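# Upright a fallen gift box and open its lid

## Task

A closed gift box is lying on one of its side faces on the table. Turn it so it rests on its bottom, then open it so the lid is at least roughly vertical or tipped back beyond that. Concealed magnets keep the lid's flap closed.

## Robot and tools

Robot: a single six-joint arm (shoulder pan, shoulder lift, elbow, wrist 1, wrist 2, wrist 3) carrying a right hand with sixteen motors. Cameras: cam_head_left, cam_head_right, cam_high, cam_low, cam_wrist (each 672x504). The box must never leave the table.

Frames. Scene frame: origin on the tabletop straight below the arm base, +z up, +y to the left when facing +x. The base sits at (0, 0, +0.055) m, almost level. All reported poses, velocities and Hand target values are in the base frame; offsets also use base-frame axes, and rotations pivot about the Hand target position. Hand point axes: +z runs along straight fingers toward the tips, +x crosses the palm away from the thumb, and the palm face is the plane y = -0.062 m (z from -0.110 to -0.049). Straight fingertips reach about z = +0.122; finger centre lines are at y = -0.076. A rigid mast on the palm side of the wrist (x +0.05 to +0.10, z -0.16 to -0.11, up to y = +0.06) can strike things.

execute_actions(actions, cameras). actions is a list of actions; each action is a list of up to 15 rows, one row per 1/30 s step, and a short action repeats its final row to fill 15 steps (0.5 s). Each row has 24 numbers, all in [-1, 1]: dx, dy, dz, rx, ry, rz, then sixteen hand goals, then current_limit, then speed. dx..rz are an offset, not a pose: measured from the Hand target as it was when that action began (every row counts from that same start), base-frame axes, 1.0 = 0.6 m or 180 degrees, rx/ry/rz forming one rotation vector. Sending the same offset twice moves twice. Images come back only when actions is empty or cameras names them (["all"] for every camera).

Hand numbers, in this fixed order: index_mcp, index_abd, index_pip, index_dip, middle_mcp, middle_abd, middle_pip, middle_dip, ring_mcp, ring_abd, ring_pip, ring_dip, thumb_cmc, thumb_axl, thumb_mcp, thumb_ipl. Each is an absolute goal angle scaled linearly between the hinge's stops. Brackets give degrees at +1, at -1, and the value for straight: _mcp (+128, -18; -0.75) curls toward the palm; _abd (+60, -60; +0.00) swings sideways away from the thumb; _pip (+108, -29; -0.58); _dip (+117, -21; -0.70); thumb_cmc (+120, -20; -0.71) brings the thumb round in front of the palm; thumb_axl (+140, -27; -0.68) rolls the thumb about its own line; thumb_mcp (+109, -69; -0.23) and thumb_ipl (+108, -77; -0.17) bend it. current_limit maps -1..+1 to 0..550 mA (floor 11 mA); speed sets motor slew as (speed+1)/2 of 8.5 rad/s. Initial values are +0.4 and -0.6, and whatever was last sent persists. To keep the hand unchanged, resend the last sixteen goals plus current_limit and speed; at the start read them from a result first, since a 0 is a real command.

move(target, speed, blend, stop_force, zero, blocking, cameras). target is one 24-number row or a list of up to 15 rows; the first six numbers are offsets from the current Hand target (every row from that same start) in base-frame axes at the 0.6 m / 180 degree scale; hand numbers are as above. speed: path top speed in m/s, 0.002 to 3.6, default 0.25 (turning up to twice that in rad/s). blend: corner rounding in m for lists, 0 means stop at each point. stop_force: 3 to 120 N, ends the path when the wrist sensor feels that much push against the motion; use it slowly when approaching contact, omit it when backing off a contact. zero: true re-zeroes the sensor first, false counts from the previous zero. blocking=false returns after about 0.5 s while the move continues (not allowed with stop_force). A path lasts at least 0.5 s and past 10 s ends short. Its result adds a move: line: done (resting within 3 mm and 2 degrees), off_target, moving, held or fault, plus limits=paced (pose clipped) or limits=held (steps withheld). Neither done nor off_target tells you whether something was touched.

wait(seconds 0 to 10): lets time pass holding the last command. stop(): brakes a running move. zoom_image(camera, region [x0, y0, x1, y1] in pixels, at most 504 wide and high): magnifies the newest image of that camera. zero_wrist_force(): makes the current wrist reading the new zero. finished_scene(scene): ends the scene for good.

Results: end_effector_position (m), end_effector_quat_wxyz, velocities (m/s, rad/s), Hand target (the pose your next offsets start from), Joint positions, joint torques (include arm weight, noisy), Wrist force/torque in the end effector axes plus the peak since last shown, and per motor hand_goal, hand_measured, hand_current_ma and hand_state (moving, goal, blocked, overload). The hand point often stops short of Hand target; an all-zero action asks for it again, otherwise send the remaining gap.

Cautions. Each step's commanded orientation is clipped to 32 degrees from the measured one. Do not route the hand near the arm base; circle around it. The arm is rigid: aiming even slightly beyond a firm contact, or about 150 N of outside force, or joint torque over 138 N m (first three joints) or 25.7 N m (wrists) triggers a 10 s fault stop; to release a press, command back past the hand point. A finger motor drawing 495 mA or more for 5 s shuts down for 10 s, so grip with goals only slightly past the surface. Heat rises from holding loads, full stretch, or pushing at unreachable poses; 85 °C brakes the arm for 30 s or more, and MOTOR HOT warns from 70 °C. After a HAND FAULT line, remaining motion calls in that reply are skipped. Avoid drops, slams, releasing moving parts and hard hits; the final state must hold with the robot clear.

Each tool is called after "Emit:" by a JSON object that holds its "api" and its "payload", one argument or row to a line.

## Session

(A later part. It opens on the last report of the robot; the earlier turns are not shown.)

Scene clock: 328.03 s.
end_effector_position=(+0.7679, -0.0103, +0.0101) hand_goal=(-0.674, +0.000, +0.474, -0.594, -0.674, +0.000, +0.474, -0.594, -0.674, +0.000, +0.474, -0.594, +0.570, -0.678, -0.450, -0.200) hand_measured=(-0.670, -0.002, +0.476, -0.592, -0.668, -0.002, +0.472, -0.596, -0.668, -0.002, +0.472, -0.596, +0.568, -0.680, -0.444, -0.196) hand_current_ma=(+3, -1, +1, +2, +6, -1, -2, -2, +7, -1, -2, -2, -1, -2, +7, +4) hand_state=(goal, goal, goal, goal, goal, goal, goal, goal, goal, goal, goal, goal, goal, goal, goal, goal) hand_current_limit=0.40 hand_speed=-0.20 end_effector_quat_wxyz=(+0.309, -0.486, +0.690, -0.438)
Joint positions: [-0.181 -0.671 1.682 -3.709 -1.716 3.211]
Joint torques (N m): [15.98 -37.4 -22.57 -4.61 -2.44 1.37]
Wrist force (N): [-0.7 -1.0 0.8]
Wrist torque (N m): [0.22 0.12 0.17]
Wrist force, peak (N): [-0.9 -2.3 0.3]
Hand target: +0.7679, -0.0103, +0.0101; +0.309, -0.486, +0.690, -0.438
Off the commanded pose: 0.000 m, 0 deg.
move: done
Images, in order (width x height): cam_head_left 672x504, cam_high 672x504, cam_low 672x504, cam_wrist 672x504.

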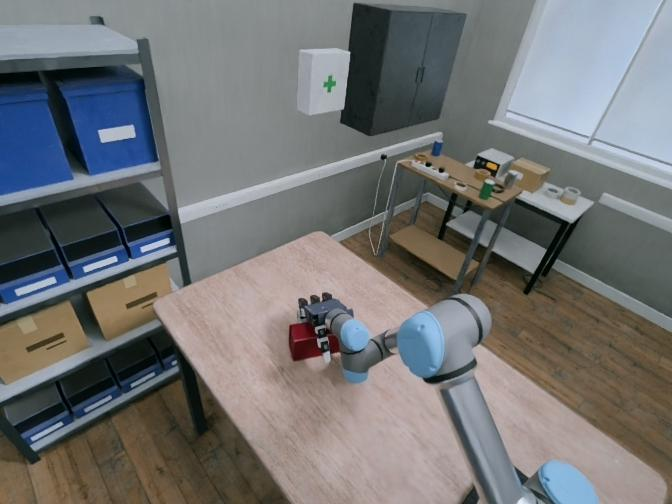

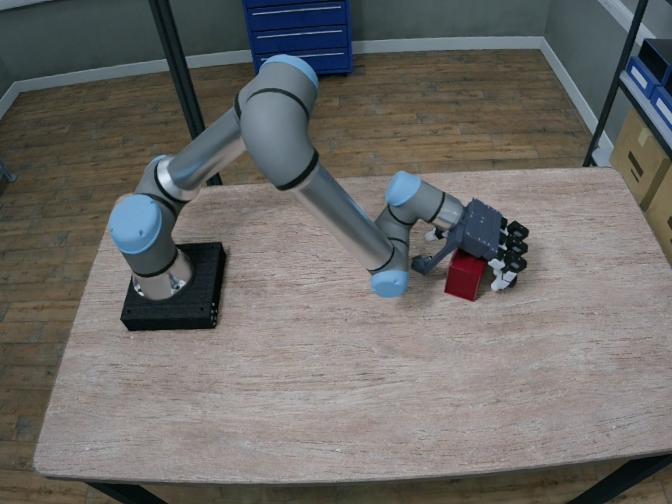

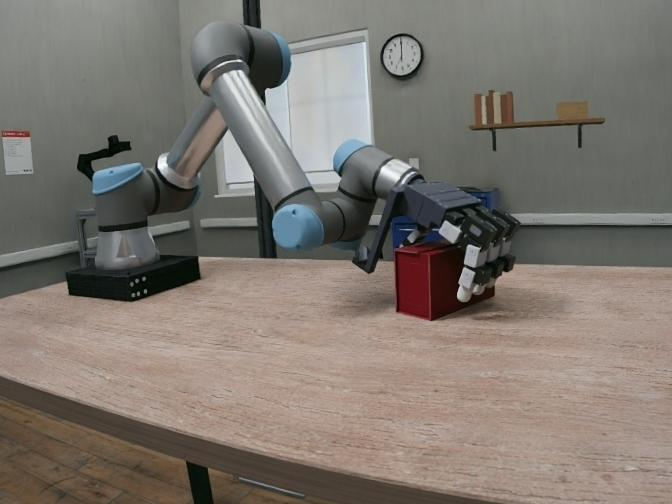

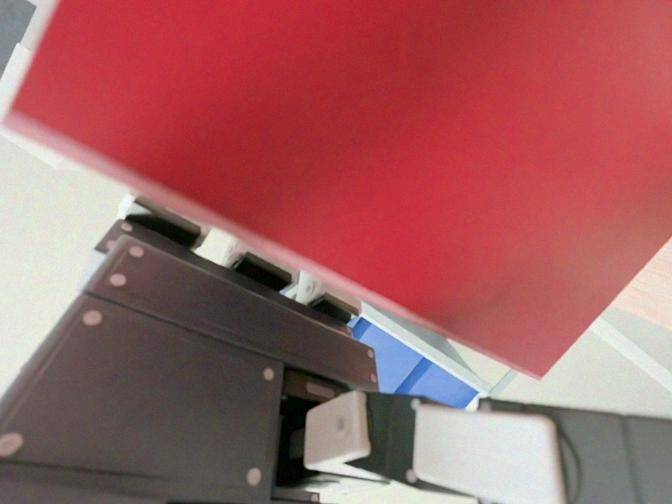

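Emit:
{"api": "move", "payload": {
  "target": [0,0,0,0,0,0.015,-0.55,0,0.42,-0.5,-0.55,0,0.42,-0.5,-0.55,0,0.42,-0.5,0.571,-0.678,-0.1,0.0,-0.2,-0.7]
}}

Emit:
{"api": "move", "payload": {
  "target": [0,0,0,0,0,0,-0.42,0,0.44,-0.45,-0.42,0,0.44,-0.45,-0.42,0,0.44,-0.45,0.571,-0.678,0.25,0.2,0.0,-0.8],
  "cameras": ["all"]
}}

Emit:
{"api": "zoom_image", "payload": {
  "camera": "cam_low",
  "region": [350, 130, 550, 330]
}}

Emit:
{"api": "zoom_image", "payload": {
  "camera": "cam_head_left",
  "region": [250, 260, 410, 390]
}}

Scene clock: 332.97 s.
end_effector_position=(+0.7679, -0.0103, +0.0101) hand_goal=(-0.550, +0.000, +0.420, -0.500, -0.550, +0.000, +0.420, -0.500, -0.550, +0.000, +0.420, -0.500, +0.570, -0.678, -0.100, +0.000) hand_measured=(-0.548, +0.000, +0.418, -0.504, -0.548, -0.002, +0.422, -0.502, -0.546, -0.002, +0.422, -0.504, +0.568, -0.680, -0.102, -0.002) hand_current_ma=(+1, +0, -1, -3, +2, -1, +1, -2, +3, -1, +1, -2, -1, -2, -1, -2) hand_state=(goal, goal, goal, goal, goal, goal, goal, goal, goal, goal, goal, goal, goal, goal, goal, goal) hand_current_limit=-0.20 hand_speed=-0.70 end_effector_quat_wxyz=(+0.320, -0.502, +0.678, -0.431)
Joint positions: [-0.195 -0.673 1.687 -3.716 -1.661 3.185]
Joint torques (N m): [-12.87 -61.61 -6.22 -4.38 2.14 -2.13]
Wrist force (N): [-0.3 -0.9 0.5]
Wrist torque (N m): [0.33 0.14 0.25]
Wrist force, peak (N): [-0.4 -1.5 1.1]
Hand target: +0.7679, -0.0103, +0.0101; +0.320, -0.502, +0.678, -0.431
Off the commanded pose: 0.000 m, 0 deg.
move: done

Scene clock: 333.47 s.
end_effector_position=(+0.7679, -0.0103, +0.0102) hand_goal=(-0.420, +0.000, +0.440, -0.450, -0.420, +0.000, +0.440, -0.450, -0.420, +0.000, +0.440, -0.450, +0.570, -0.678, +0.250, +0.200) hand_measured=(-0.534, +0.000, +0.410, -0.490, -0.488, -0.002, +0.426, -0.460, -0.432, -0.002, +0.432, -0.454, +0.566, -0.678, -0.096, +0.018) hand_current_ma=(-275, +0, -54, -83, -190, -1, -19, -12, -17, -1, -7, -3, -4, +0, -275, -275) hand_state=(blocked, goal, blocked, blocked, blocked, goal, goal, goal, goal, goal, goal, goal, goal, goal, blocked, blocked) hand_current_limit=0.00 hand_speed=-0.80 end_effector_quat_wxyz=(+0.320, -0.502, +0.678, -0.431)
Joint positions: [-0.195 -0.673 1.687 -3.716 -1.661 3.185]
Joint torques (N m): [-13.18 -58.63 -8.31 -3.2 2.17 -2.14]
Wrist force (N): [-0.8 -2.9 0.1]
Wrist torque (N m): [0.39 0.13 0.19]
Wrist force, peak (N): [-0.7 -3.2 0.2]
Hand target: +0.7679, -0.0103, +0.0101; +0.320, -0.502, +0.678, -0.431
Off the commanded pose: 0.000 m, 0 deg.
move: done

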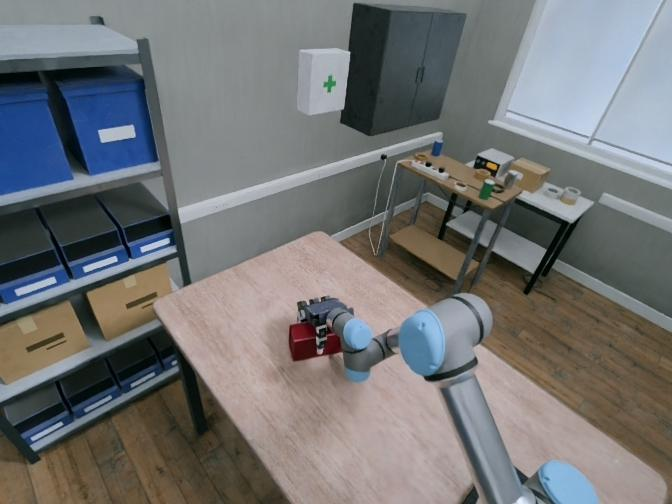

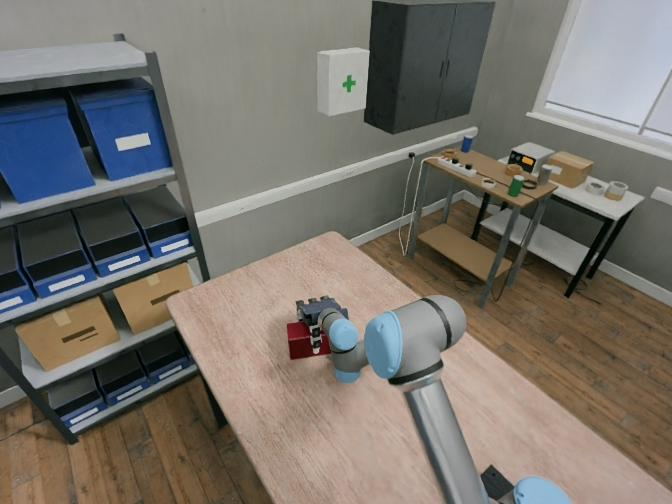

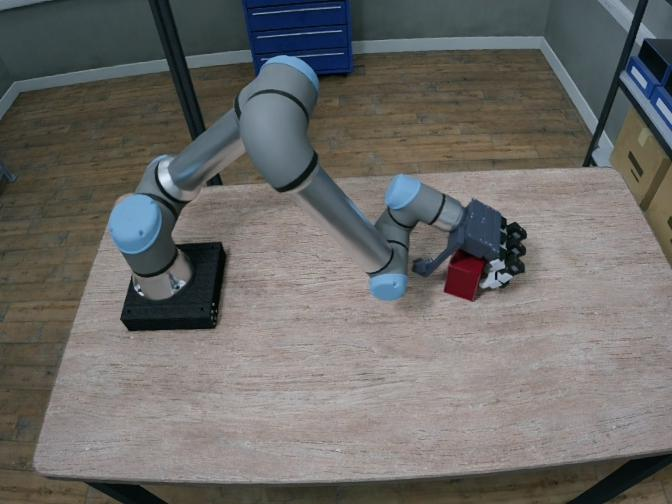

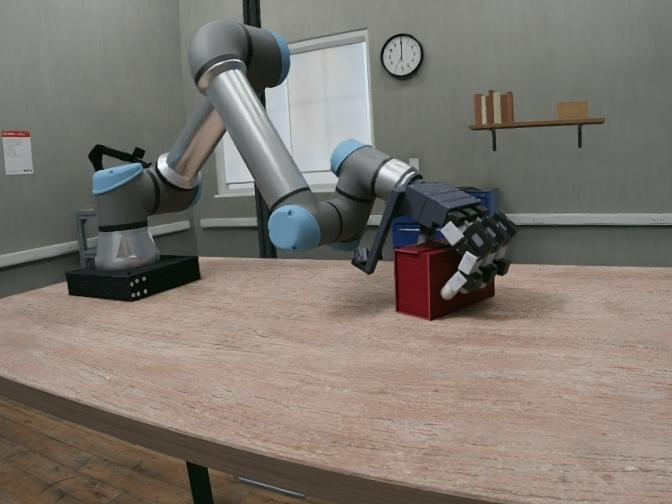

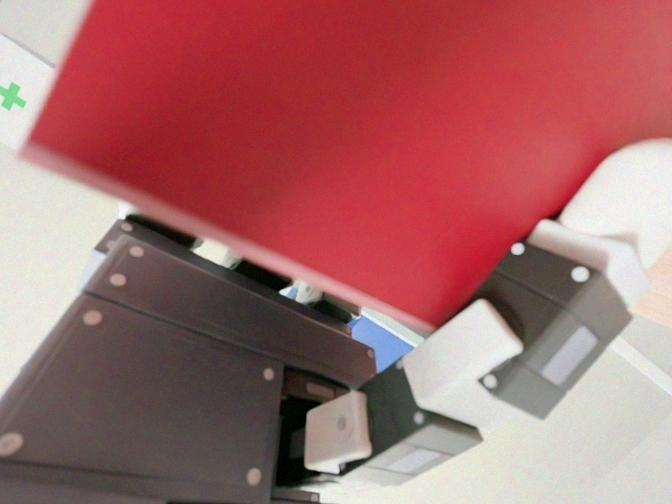

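Scaled by 2.520 from the camera's 672x504 image, which has a finer 960x720 frame.

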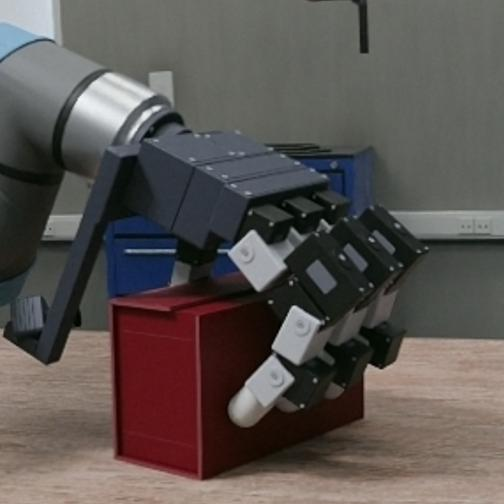

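Scaled by 3.150 from the camera's 672x504 image, which has a finer 960x720 frame.

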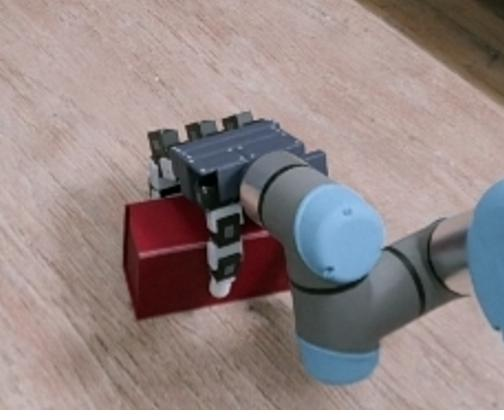

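Emit:
{"api": "move", "payload": {
  "target": [
    [0,0,0,0,0,0,-0.3,0,0.48,-0.42,-0.3,0,0.48,-0.42,-0.3,0,0.48,-0.42,0.571,-0.678,0.35,0.35,0.7,-0.85],
    [0,0,0.1,0,0,0,-0.3,0,0.48,-0.42,-0.3,0,0.48,-0.42,-0.3,0,0.48,-0.42,0.571,-0.678,0.35,0.35,0.7,-0.85]
  ],
  "speed": 0.08,
  "cameras": ["cam_high","cam_low","cam_wrist"]
}}

Emit:
{"api": "zoom_image", "payload": {
  "camera": "cam_low",
  "region": [350, 130, 550, 330]
}}

Scene clock: 338.43 s.
end_effector_position=(+0.7679, -0.0103, +0.0701) hand_goal=(-0.300, +0.000, +0.480, -0.420, -0.300, +0.000, +0.480, -0.420, -0.300, +0.000, +0.480, -0.420, +0.570, -0.678, +0.350, +0.350) hand_measured=(-0.500, +0.012, +0.410, -0.484, -0.424, -0.002, +0.418, -0.454, -0.348, -0.002, +0.434, -0.446, +0.532, -0.678, -0.164, +0.094) hand_current_ma=(-468, +13, -179, -162, -437, -1, -152, -66, -113, -1, -98, -44, -77, +0, -468, -467) hand_state=(blocked, goal, blocked, blocked, blocked, goal, blocked, blocked, blocked, goal, blocked, blocked, blocked, goal, blocked, blocked) hand_current_limit=0.70 hand_speed=-0.85 end_effector_quat_wxyz=(+0.320, -0.502, +0.678, -0.431)
Joint positions: [-0.195 -0.789 1.701 -3.613 -1.661 3.185]
Joint torques (N m): [-1.95 -61.55 -9.2 -1.35 -0.28 -1.45]
Wrist force (N): [-0.7 1.5 1.4]
Wrist torque (N m): [0.42 0.15 0.24]
Wrist force, peak (N): [-0.9 3.0 2.1]
Hand target: +0.7679, -0.0103, +0.0701; +0.320, -0.502, +0.678, -0.431
Off the commanded pose: 0.000 m, 0 deg.
move: done
Images, in order (width x height): cam_high 672x504, cam_low 672x504, cam_wrist 672x504.

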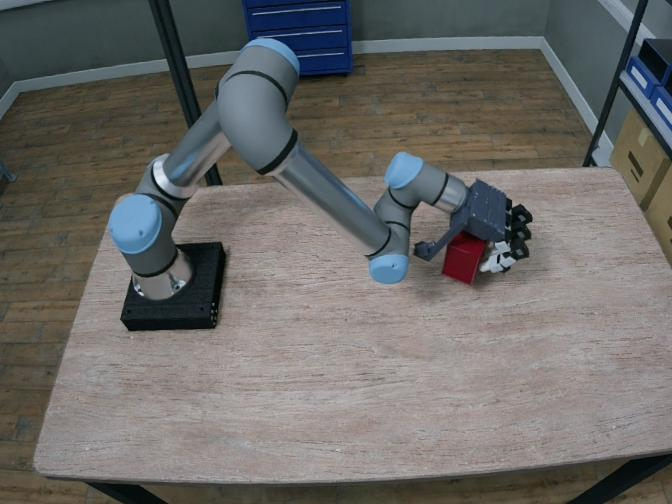

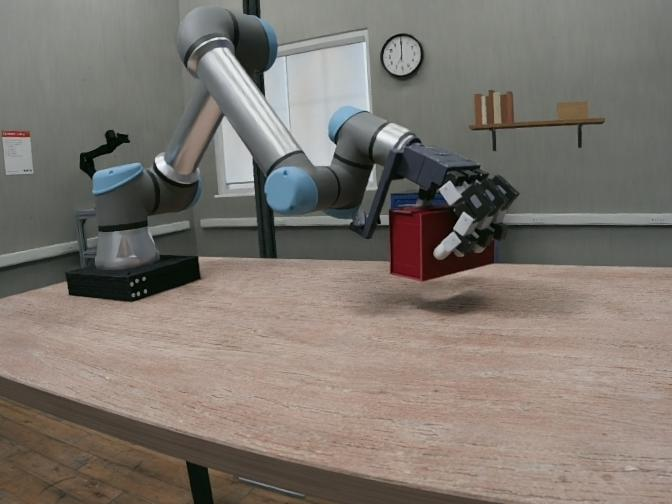

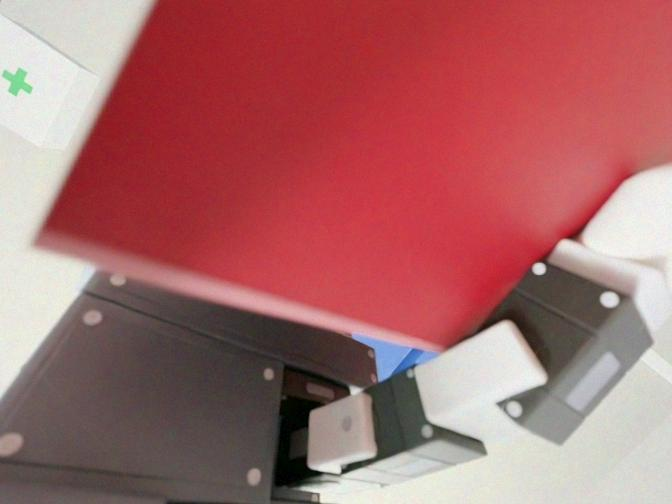

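Scaled by 2.520 from the camera's 672x504 image, which has a finer 960x720 frame.

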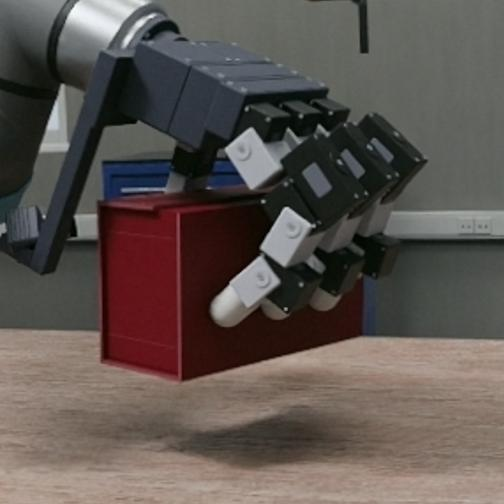

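Emit:
{"api": "move", "payload": {
  "target": [
    [-0.15,0.01,0.2,0,0,0,-0.3,0,0.48,-0.42,-0.3,0,0.48,-0.42,-0.3,0,0.48,-0.42,0.571,-0.678,0.35,0.35,0.7,-0.85],
    [-0.413,0.017,0.25,0.0424,0.286,0.067,-0.3,0,0.48,-0.42,-0.3,0,0.48,-0.42,-0.3,0,0.48,-0.42,0.571,-0.678,0.35,0.35,0.7,-0.85]
  ],
  "speed": 0.2,
  "blend": [0.03,0],
  "cameras": ["all"]
}}

Emit:
{"api": "zoom_image", "payload": {
  "camera": "cam_low",
  "region": [200, 100, 450, 300]
}}

Scene clock: 355.03 s.
end_effector_position=(+0.5201, -0.0001, +0.2201) hand_goal=(-0.300, +0.000, +0.480, -0.420, -0.300, +0.000, +0.480, -0.420, -0.300, +0.000, +0.480, -0.420, +0.570, -0.678, +0.350, +0.350) hand_measured=(-0.500, +0.014, +0.410, -0.484, -0.424, -0.002, +0.418, -0.454, -0.348, -0.002, +0.434, -0.444, +0.532, -0.678, -0.164, +0.098) hand_current_ma=(-468, +14, -179, -162, -437, -1, -153, -66, -112, -1, -98, -42, -77, +0, -467, -467) hand_state=(blocked, goal, blocked, blocked, blocked, goal, blocked, blocked, blocked, goal, blocked, blocked, blocked, goal, blocked, blocked) hand_current_limit=0.70 hand_speed=-0.85 end_effector_quat_wxyz=(-0.068, +0.684, -0.721, +0.091)
Joint positions: [-0.277 -1.403 1.769 -2.164 -1.547 2.92]
Joint torques (N m): [-12.22 -20.63 -32.82 -0.86 -2.19 -2.54]
Wrist force (N): [-0.3 0.3 2.2]
Wrist torque (N m): [0.29 -0.01 0.08]
Wrist force, peak (N): [-1.1 2.6 2.5]
Hand target: +0.5201, -0.0001, +0.2201; -0.068, +0.684, -0.721, +0.091
Off the commanded pose: 0.000 m, 0 deg.
move: done

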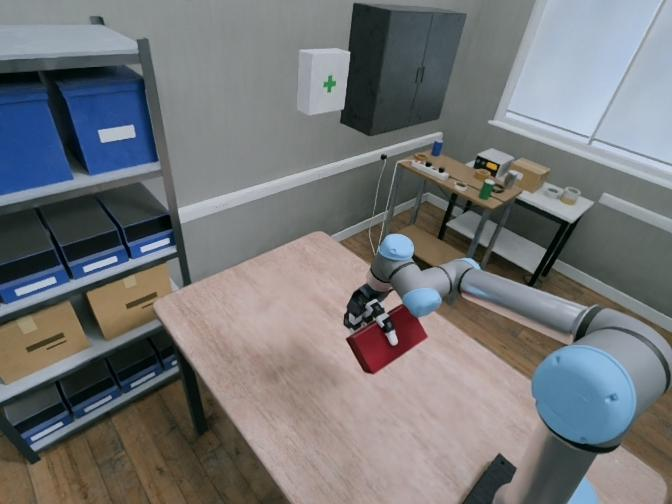

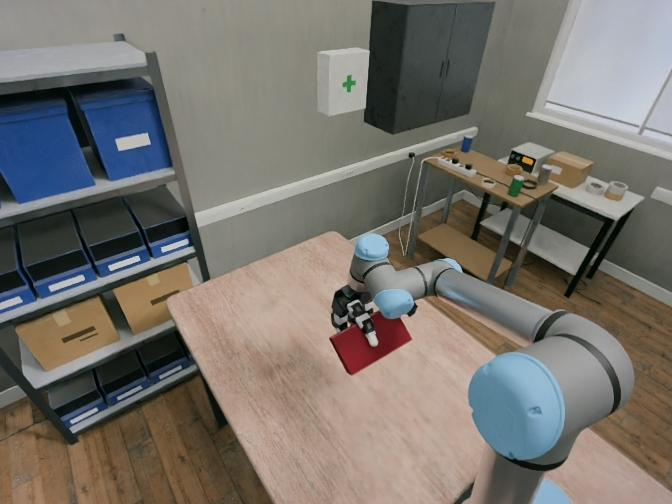

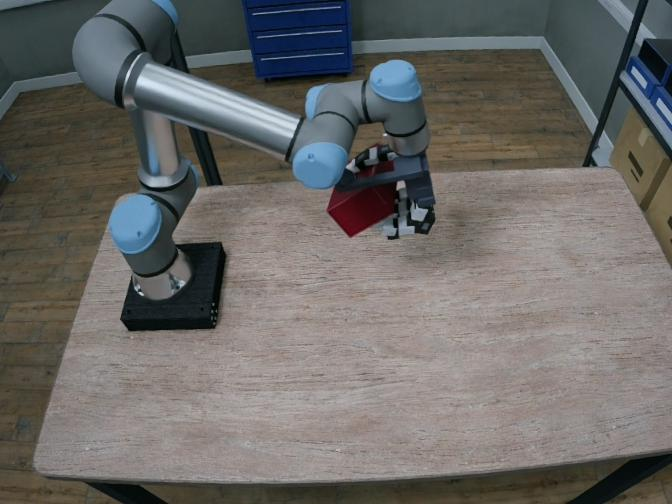

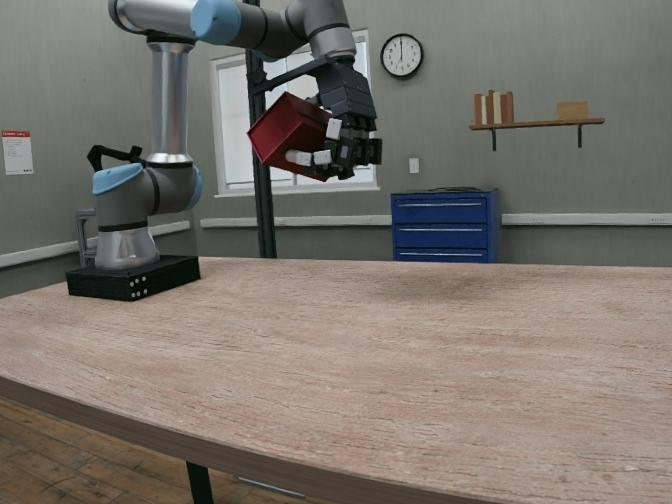

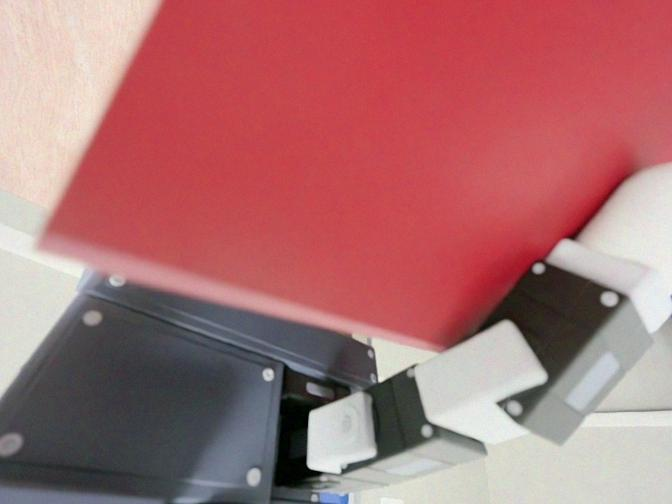

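Scaled by 2.016 from the camera's 672x504 image, which has a finer 960x720 frame.

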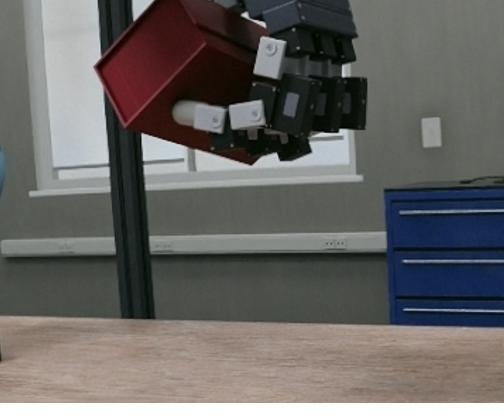

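Emit:
{"api": "move", "payload": {
  "target": [0,0,-0.29,0,0,0,-0.3,0,0.48,-0.42,-0.3,0,0.48,-0.42,-0.3,0,0.48,-0.42,0.571,-0.678,0.35,0.35,0.7,-0.85],
  "speed": 0.12
}}

Emit:
{"api": "move", "payload": {
  "target": [0,0,-0.07,0,0,0,-0.3,0,0.48,-0.42,-0.3,0,0.48,-0.42,-0.3,0,0.48,-0.42,0.571,-0.678,0.35,0.35,0.7,-0.85],
  "speed": 0.03,
  "stop_force": 3,
  "cameras": ["cam_head_right","cam_high","cam_low"]
}}

Emit:
{"api": "zoom_image", "payload": {
  "camera": "cam_low",
  "region": [200, 160, 420, 340]
}}

Emit:
{"api": "zoom_image", "payload": {
  "camera": "cam_head_right",
  "region": [290, 300, 430, 420]
}}

Scene clock: 362.33 s.
end_effector_position=(+0.5201, -0.0002, +0.0462) hand_goal=(-0.300, +0.000, +0.480, -0.420, -0.300, +0.000, +0.480, -0.420, -0.300, +0.000, +0.480, -0.420, +0.570, -0.678, +0.350, +0.350) hand_measured=(-0.500, +0.014, +0.410, -0.484, -0.424, -0.002, +0.418, -0.454, -0.348, -0.002, +0.434, -0.444, +0.532, -0.680, -0.164, +0.098) hand_current_ma=(-468, +14, -179, -162, -437, -1, -153, -66, -112, -1, -98, -41, -77, -1, -468, -467) hand_state=(blocked, goal, blocked, blocked, blocked, goal, blocked, blocked, blocked, goal, blocked, blocked, blocked, goal, blocked, blocked) hand_current_limit=0.70 hand_speed=-0.85 end_effector_quat_wxyz=(-0.068, +0.684, -0.721, +0.091)
Joint positions: [-0.277 -1.163 1.979 -2.613 -1.547 2.92]
Joint torques (N m): [9.32 -24.26 -10.11 -4.64 0.96 1.06]
Wrist force (N): [0.1 0.1 2.1]
Wrist torque (N m): [0.27 -0.03 0.10]
Wrist force, peak (N): [-0.3 0.5 3.1]
Hand target: +0.5201, -0.0001, +0.0461; -0.068, +0.684, -0.721, +0.091
Off the commanded pose: 0.000 m, 0 deg.
move: done

Scene clock: 364.63 s.
end_effector_position=(+0.5201, -0.0001, +0.0041) hand_goal=(-0.300, +0.000, +0.480, -0.420, -0.300, +0.000, +0.480, -0.420, -0.300, +0.000, +0.480, -0.420, +0.570, -0.678, +0.350, +0.350) hand_measured=(-0.498, +0.014, +0.410, -0.480, -0.422, -0.002, +0.418, -0.454, -0.348, +0.000, +0.434, -0.444, +0.534, -0.678, -0.172, +0.102) hand_current_ma=(-467, +14, -179, -144, -434, -1, -153, -66, -112, +0, -98, -41, -71, +0, -468, -468) hand_state=(blocked, goal, blocked, blocked, blocked, goal, blocked, blocked, blocked, goal, blocked, blocked, blocked, goal, blocked, blocked) hand_current_limit=0.70 hand_speed=-0.85 end_effector_quat_wxyz=(-0.068, +0.684, -0.721, +0.091)
Joint positions: [-0.277 -1.081 2.002 -2.719 -1.547 2.92]
Joint torques (N m): [15.04 -24.36 -7.43 -4.36 1.03 1.26]
Wrist force (N): [0.7 -0.6 -0.3]
Wrist torque (N m): [0.17 -0.18 0.11]
Wrist force, peak (N): [-0.2 0.4 2.7]
Hand target: +0.5201, -0.0001, +0.0041; -0.068, +0.684, -0.721, +0.091
Off the commanded pose: 0.000 m, 0 deg.
move: done
Images, in order (width x height): cam_head_right 672x504, cam_high 672x504, cam_low 672x504.

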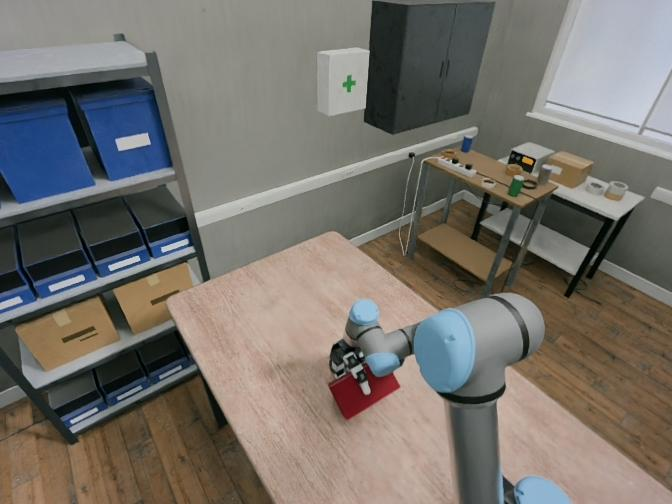

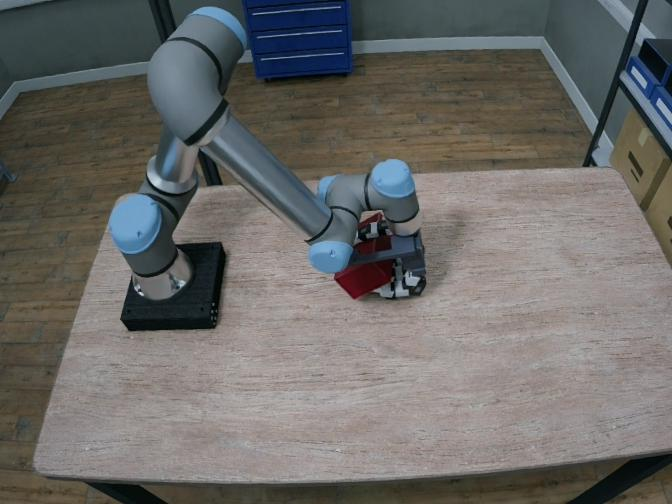

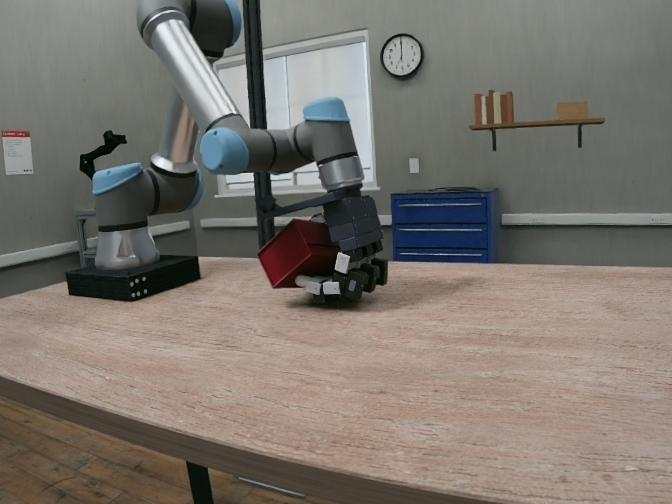

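Scaled by 2.291 from the camera's 672x504 image, which has a finer 960x720 frame.

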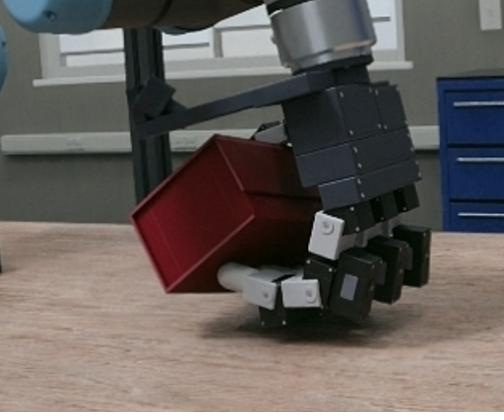

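Scaled by 3.600 from the camera's 672x504 image, which has a finer 960x720 frame.

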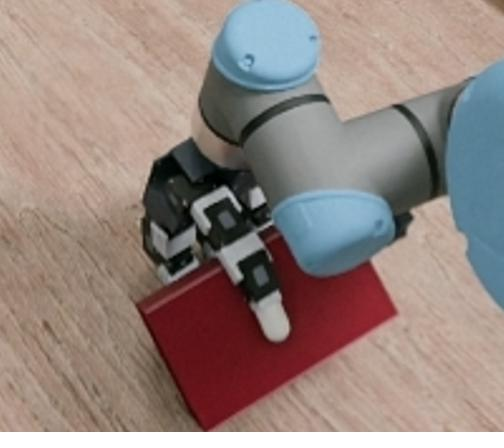

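Emit:
{"api": "move", "payload": {
  "target": [0,0,-0.035,0,0,0,-0.3,0,0.48,-0.42,-0.3,0,0.48,-0.42,-0.3,0,0.48,-0.42,0.571,-0.678,0.35,0.35,0.5,-0.85],
  "speed": 0.02,
  "stop_force": 6,
  "cameras": ["cam_head_right","cam_low"]
}}

Emit:
{"api": "zoom_image", "payload": {
  "camera": "cam_low",
  "region": [200, 160, 420, 340]
}}

Emit:
{"api": "zoom_image", "payload": {
  "camera": "cam_head_right",
  "region": [290, 300, 430, 420]
}}

Scene clock: 371.57 s.
end_effector_position=(+0.5201, -0.0001, +0.0014) hand_goal=(-0.300, +0.000, +0.480, -0.420, -0.300, +0.000, +0.480, -0.420, -0.300, +0.000, +0.480, -0.420, +0.570, -0.678, +0.350, +0.350) hand_measured=(-0.490, +0.008, +0.420, -0.474, -0.414, -0.002, +0.418, -0.454, -0.348, +0.002, +0.434, -0.444, +0.544, -0.676, -0.200, +0.126) hand_current_ma=(-412, +8, -143, -127, -387, -1, -153, -66, -112, +1, -97, -40, -46, +2, -412, -412) hand_state=(blocked, goal, blocked, blocked, blocked, goal, blocked, blocked, blocked, goal, blocked, blocked, blocked, goal, blocked, blocked) hand_current_limit=0.50 hand_speed=-0.85 end_effector_quat_wxyz=(-0.068, +0.684, -0.721, +0.091)
Joint positions: [-0.277 -1.075 2.003 -2.726 -1.547 2.92]
Joint torques (N m): [14.16 -47.71 -22.78 -0.99 1.21 1.17]
Wrist force (N): [0.1 -0.7 -0.5]
Wrist torque (N m): [0.36 -0.11 0.14]
Wrist force, peak (N): [1.6 -7.3 -9.7]
Hand target: +0.5201, -0.0001, +0.0014; -0.068, +0.684, -0.721, +0.091 (not the last commanded pose)
Off the commanded pose: 0.018 m, 0 deg.
move: contact
Images, in order (width x height): cam_head_right 672x504, cam_low 672x504.

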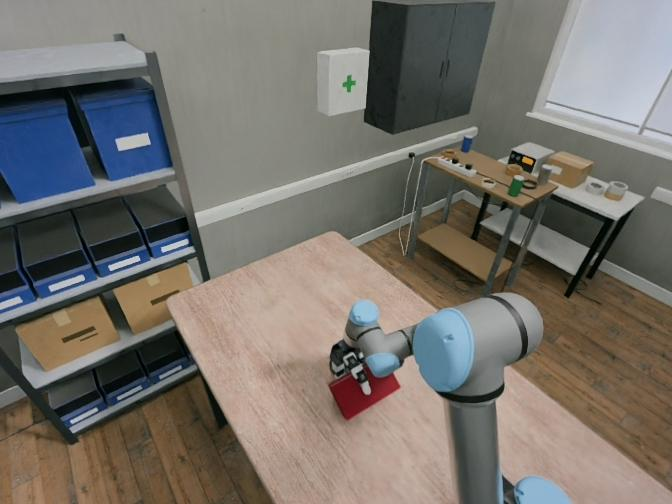

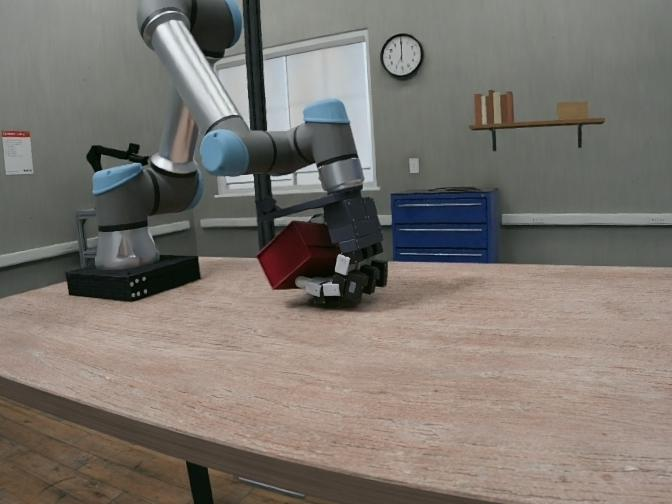

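Scaled by 2.291 from the camera's 672x504 image, which has a finer 960x720 frame.

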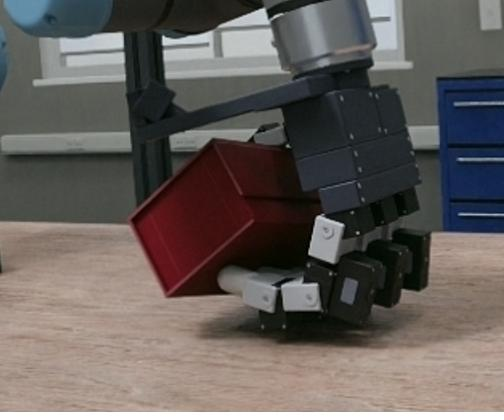

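Scaled by 3.600 from the camera's 672x504 image, which has a finer 960x720 frame.

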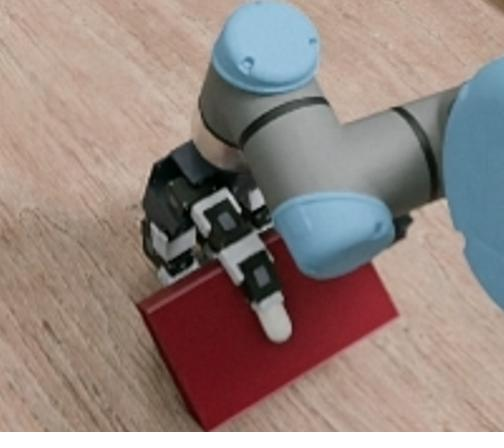

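Emit:
{"api": "move", "payload": {
  "target": [
    [0,0,0,0,0,0,-0.49,0,0.42,-0.474,-0.414,0,0.418,-0.454,-0.348,0,0.434,-0.444,0.571,-0.678,-0.35,0.0,0.3,-0.95]
  ],
  "cameras": ["cam_head_right","cam_low","cam_high"]
}}

Emit:
{"api": "zoom_image", "payload": {
  "camera": "cam_low",
  "region": [200, 160, 420, 340]
}}

Emit:
{"api": "zoom_image", "payload": {
  "camera": "cam_head_right",
  "region": [290, 300, 430, 420]
}}

Scene clock: 375.63 s.
end_effector_position=(+0.5201, -0.0001, +0.0014) hand_goal=(-0.490, +0.000, +0.420, -0.474, -0.414, +0.000, +0.418, -0.454, -0.348, +0.000, +0.434, -0.444, +0.570, -0.678, -0.350, +0.000) hand_measured=(-0.490, +0.008, +0.408, -0.494, -0.414, -0.002, +0.396, -0.466, -0.358, +0.002, +0.426, -0.450, +0.548, -0.678, -0.204, +0.126) hand_current_ma=(-53, +8, -14, -32, -53, -1, -33, -14, -11, +1, -8, -5, -34, +0, -68, -53) hand_state=(moving, goal, goal, blocked, moving, goal, blocked, goal, goal, goal, goal, goal, blocked, goal, moving, moving) hand_current_limit=0.30 hand_speed=-0.95 end_effector_quat_wxyz=(-0.068, +0.684, -0.721, +0.091)
Joint positions: [-0.277 -1.075 2.003 -2.726 -1.547 2.92]
Joint torques (N m): [16.31 -46.22 -22.16 -3.34 0.98 1.22]
Wrist force (N): [0.4 -2.5 -1.7]
Wrist torque (N m): [0.41 -0.10 0.16]
Wrist force, peak (N): [0.7 -2.3 -2.7]
Hand target: +0.5201, -0.0001, +0.0014; -0.068, +0.684, -0.721, +0.091
Off the commanded pose: 0.000 m, 0 deg.
move: done
Images, in order (width x height): cam_head_right 672x504, cam_high 672x504, cam_low 672x504.

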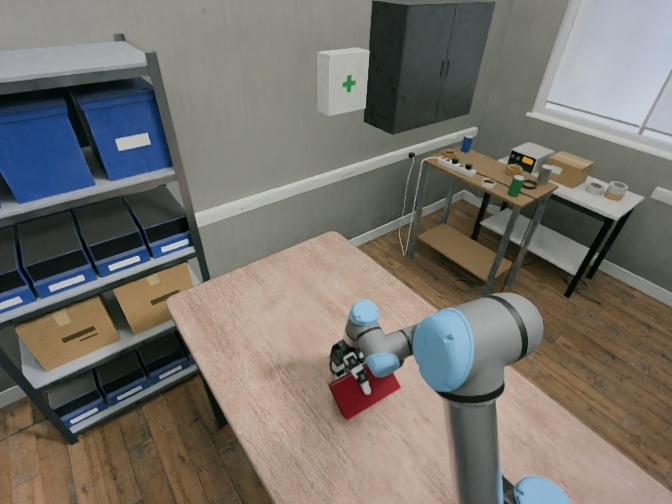

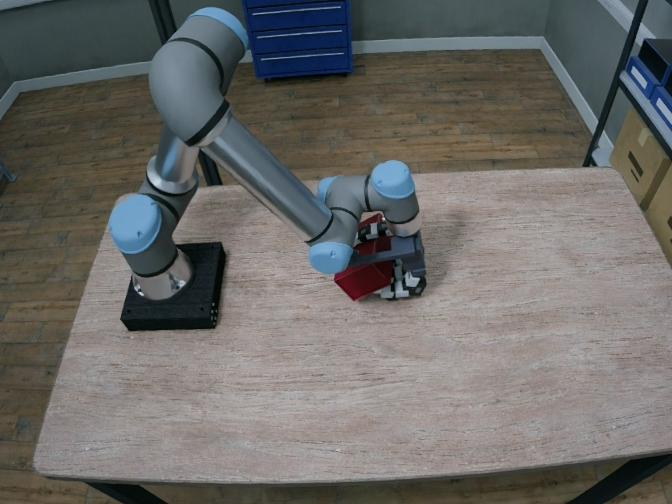

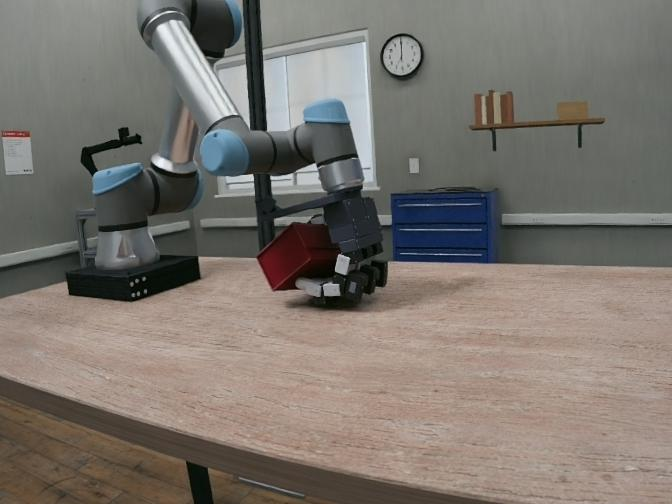

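Scaled by 2.291 from the camera's 672x504 image, which has a finer 960x720 frame.

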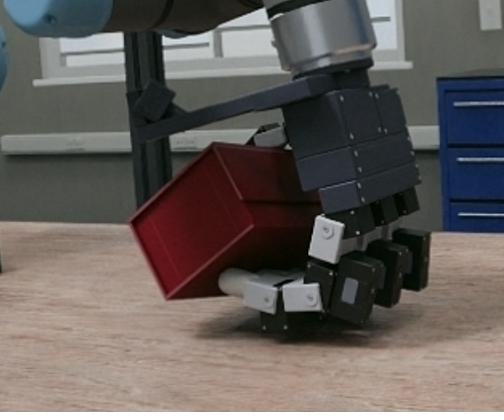

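Scaled by 3.600 from the camera's 672x504 image, which has a finer 960x720 frame.

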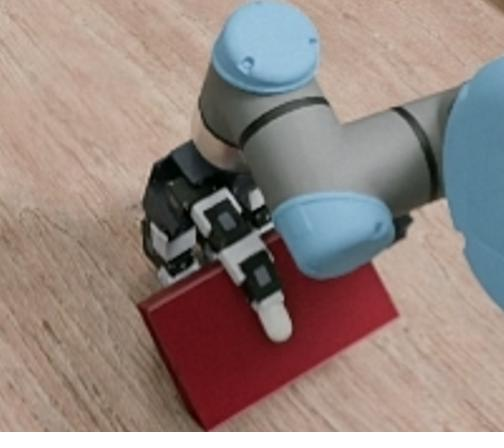

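Emit:
{"api": "move", "payload": {
  "target": [
    [0,0,0,0,0,0,-0.49,0,0.42,-0.474,-0.414,0,0.418,-0.454,-0.348,0,0.434,-0.444,0.571,-0.678,-0.35,-0.05,0.3,-0.9]
  ]
}}

Emit:
{"api": "wait", "payload": {
  "seconds": 1.5,
  "cameras": ["cam_head_right","cam_low","cam_high"]
}}

Emit:
{"api": "zoom_image", "payload": {
  "camera": "cam_low",
  "region": [200, 160, 420, 340]
}}

Emit:
{"api": "zoom_image", "payload": {
  "camera": "cam_head_right",
  "region": [290, 300, 430, 420]
}}

Scene clock: 379.23 s.
end_effector_position=(+0.5201, -0.0001, +0.0014) hand_goal=(-0.490, +0.000, +0.420, -0.474, -0.414, +0.000, +0.418, -0.454, -0.348, +0.000, +0.434, -0.444, +0.570, -0.678, -0.350, -0.050) hand_measured=(-0.492, +0.004, +0.414, -0.478, -0.420, -0.002, +0.410, -0.458, -0.358, +0.002, +0.426, -0.448, +0.568, -0.678, -0.346, -0.046) hand_current_ma=(-2, +2, -4, -3, -7, -1, -8, -2, -12, +1, -9, -3, -2, +0, +4, +5) hand_state=(goal, goal, goal, goal, goal, goal, goal, goal, goal, goal, goal, goal, goal, goal, goal, goal) hand_current_limit=0.30 hand_speed=-0.90 end_effector_quat_wxyz=(-0.068, +0.684, -0.721, +0.091)
Joint positions: [-0.277 -1.075 2.003 -2.726 -1.547 2.92]
Joint torques (N m): [14.46 -30.44 -11.92 -3.42 1.15 1.4]
Wrist force (N): [-0.1 -0.3 -0.3]
Wrist torque (N m): [0.23 -0.01 0.08]
Wrist force, peak (N): [0.9 -2.6 -2.0]
Hand target: +0.5201, -0.0001, +0.0014; -0.068, +0.684, -0.721, +0.091
Off the commanded pose: 0.000 m, 0 deg.
move: done

Scene clock: 380.73 s.
end_effector_position=(+0.5201, -0.0001, +0.0014) hand_goal=(-0.490, +0.000, +0.420, -0.474, -0.414, +0.000, +0.418, -0.454, -0.348, +0.000, +0.434, -0.444, +0.570, -0.678, -0.350, -0.050) hand_measured=(-0.492, +0.004, +0.414, -0.478, -0.420, -0.002, +0.410, -0.458, -0.358, +0.002, +0.426, -0.448, +0.568, -0.678, -0.346, -0.046) hand_current_ma=(-2, +2, -4, -3, -7, -1, -8, -2, -12, +1, -9, -3, -2, +0, +4, +5) hand_state=(goal, goal, goal, goal, goal, goal, goal, goal, goal, goal, goal, goal, goal, goal, goal, goal) hand_current_limit=0.30 hand_speed=-0.90 end_effector_quat_wxyz=(-0.068, +0.684, -0.721, +0.091)
Joint positions: [-0.277 -1.075 2.003 -2.726 -1.547 2.92]
Joint torques (N m): [15.3 -29.77 -11.02 -3.22 1.2 1.22]
Wrist force (N): [-0.1 -0.2 0.1]
Wrist torque (N m): [0.21 -0.01 0.09]
Wrist force, peak (N): [0.0 -0.6 0.1]
Hand target: +0.5201, -0.0001, +0.0014; -0.068, +0.684, -0.721, +0.091
Off the commanded pose: 0.000 m, 0 deg.
wait: 1.50 s; at rest by 0.17 s
Images, in order (width x height): cam_head_right 672x504, cam_high 672x504, cam_low 672x504.

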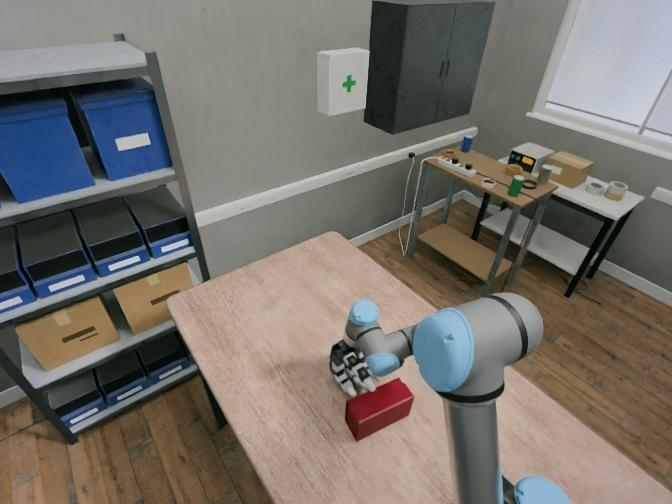

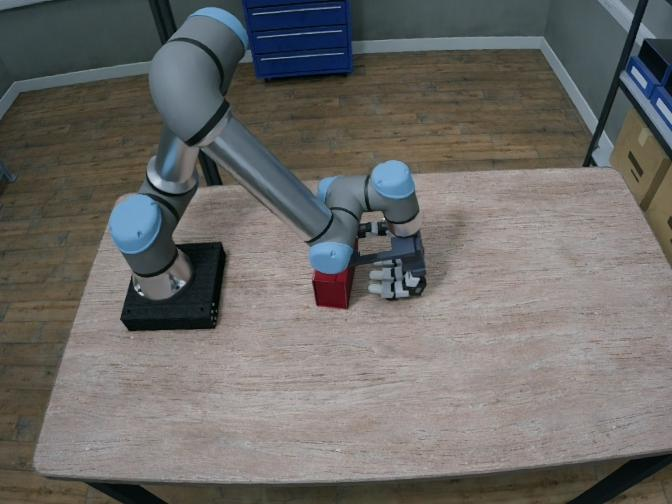

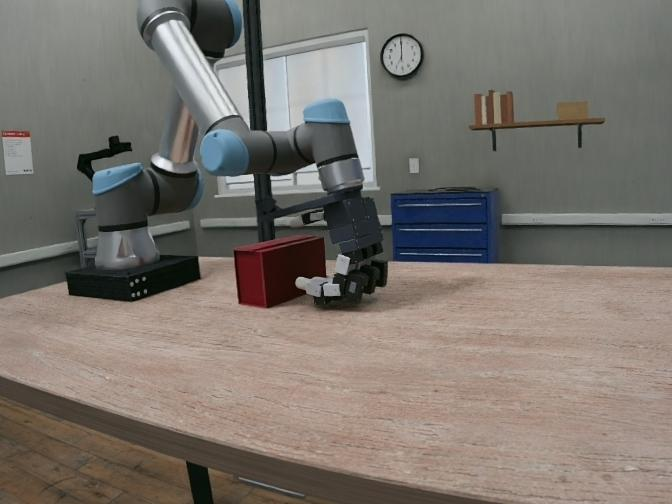

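Scaled by 2.291 from the camera's 672x504 image, which has a finer 960x720 frame.

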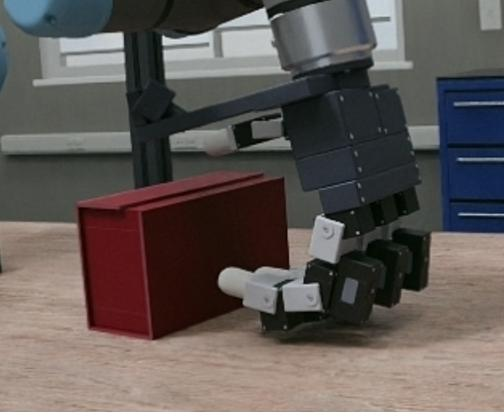

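Scaled by 3.600 from the camera's 672x504 image, which has a finer 960x720 frame.

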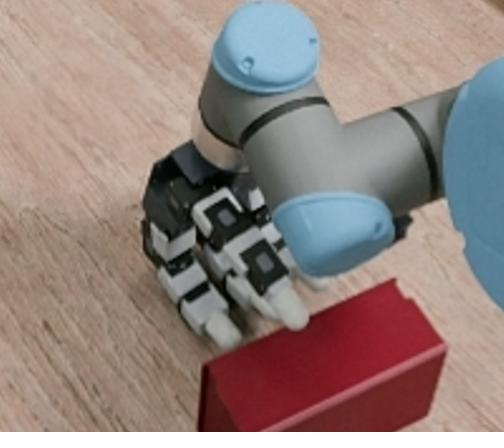

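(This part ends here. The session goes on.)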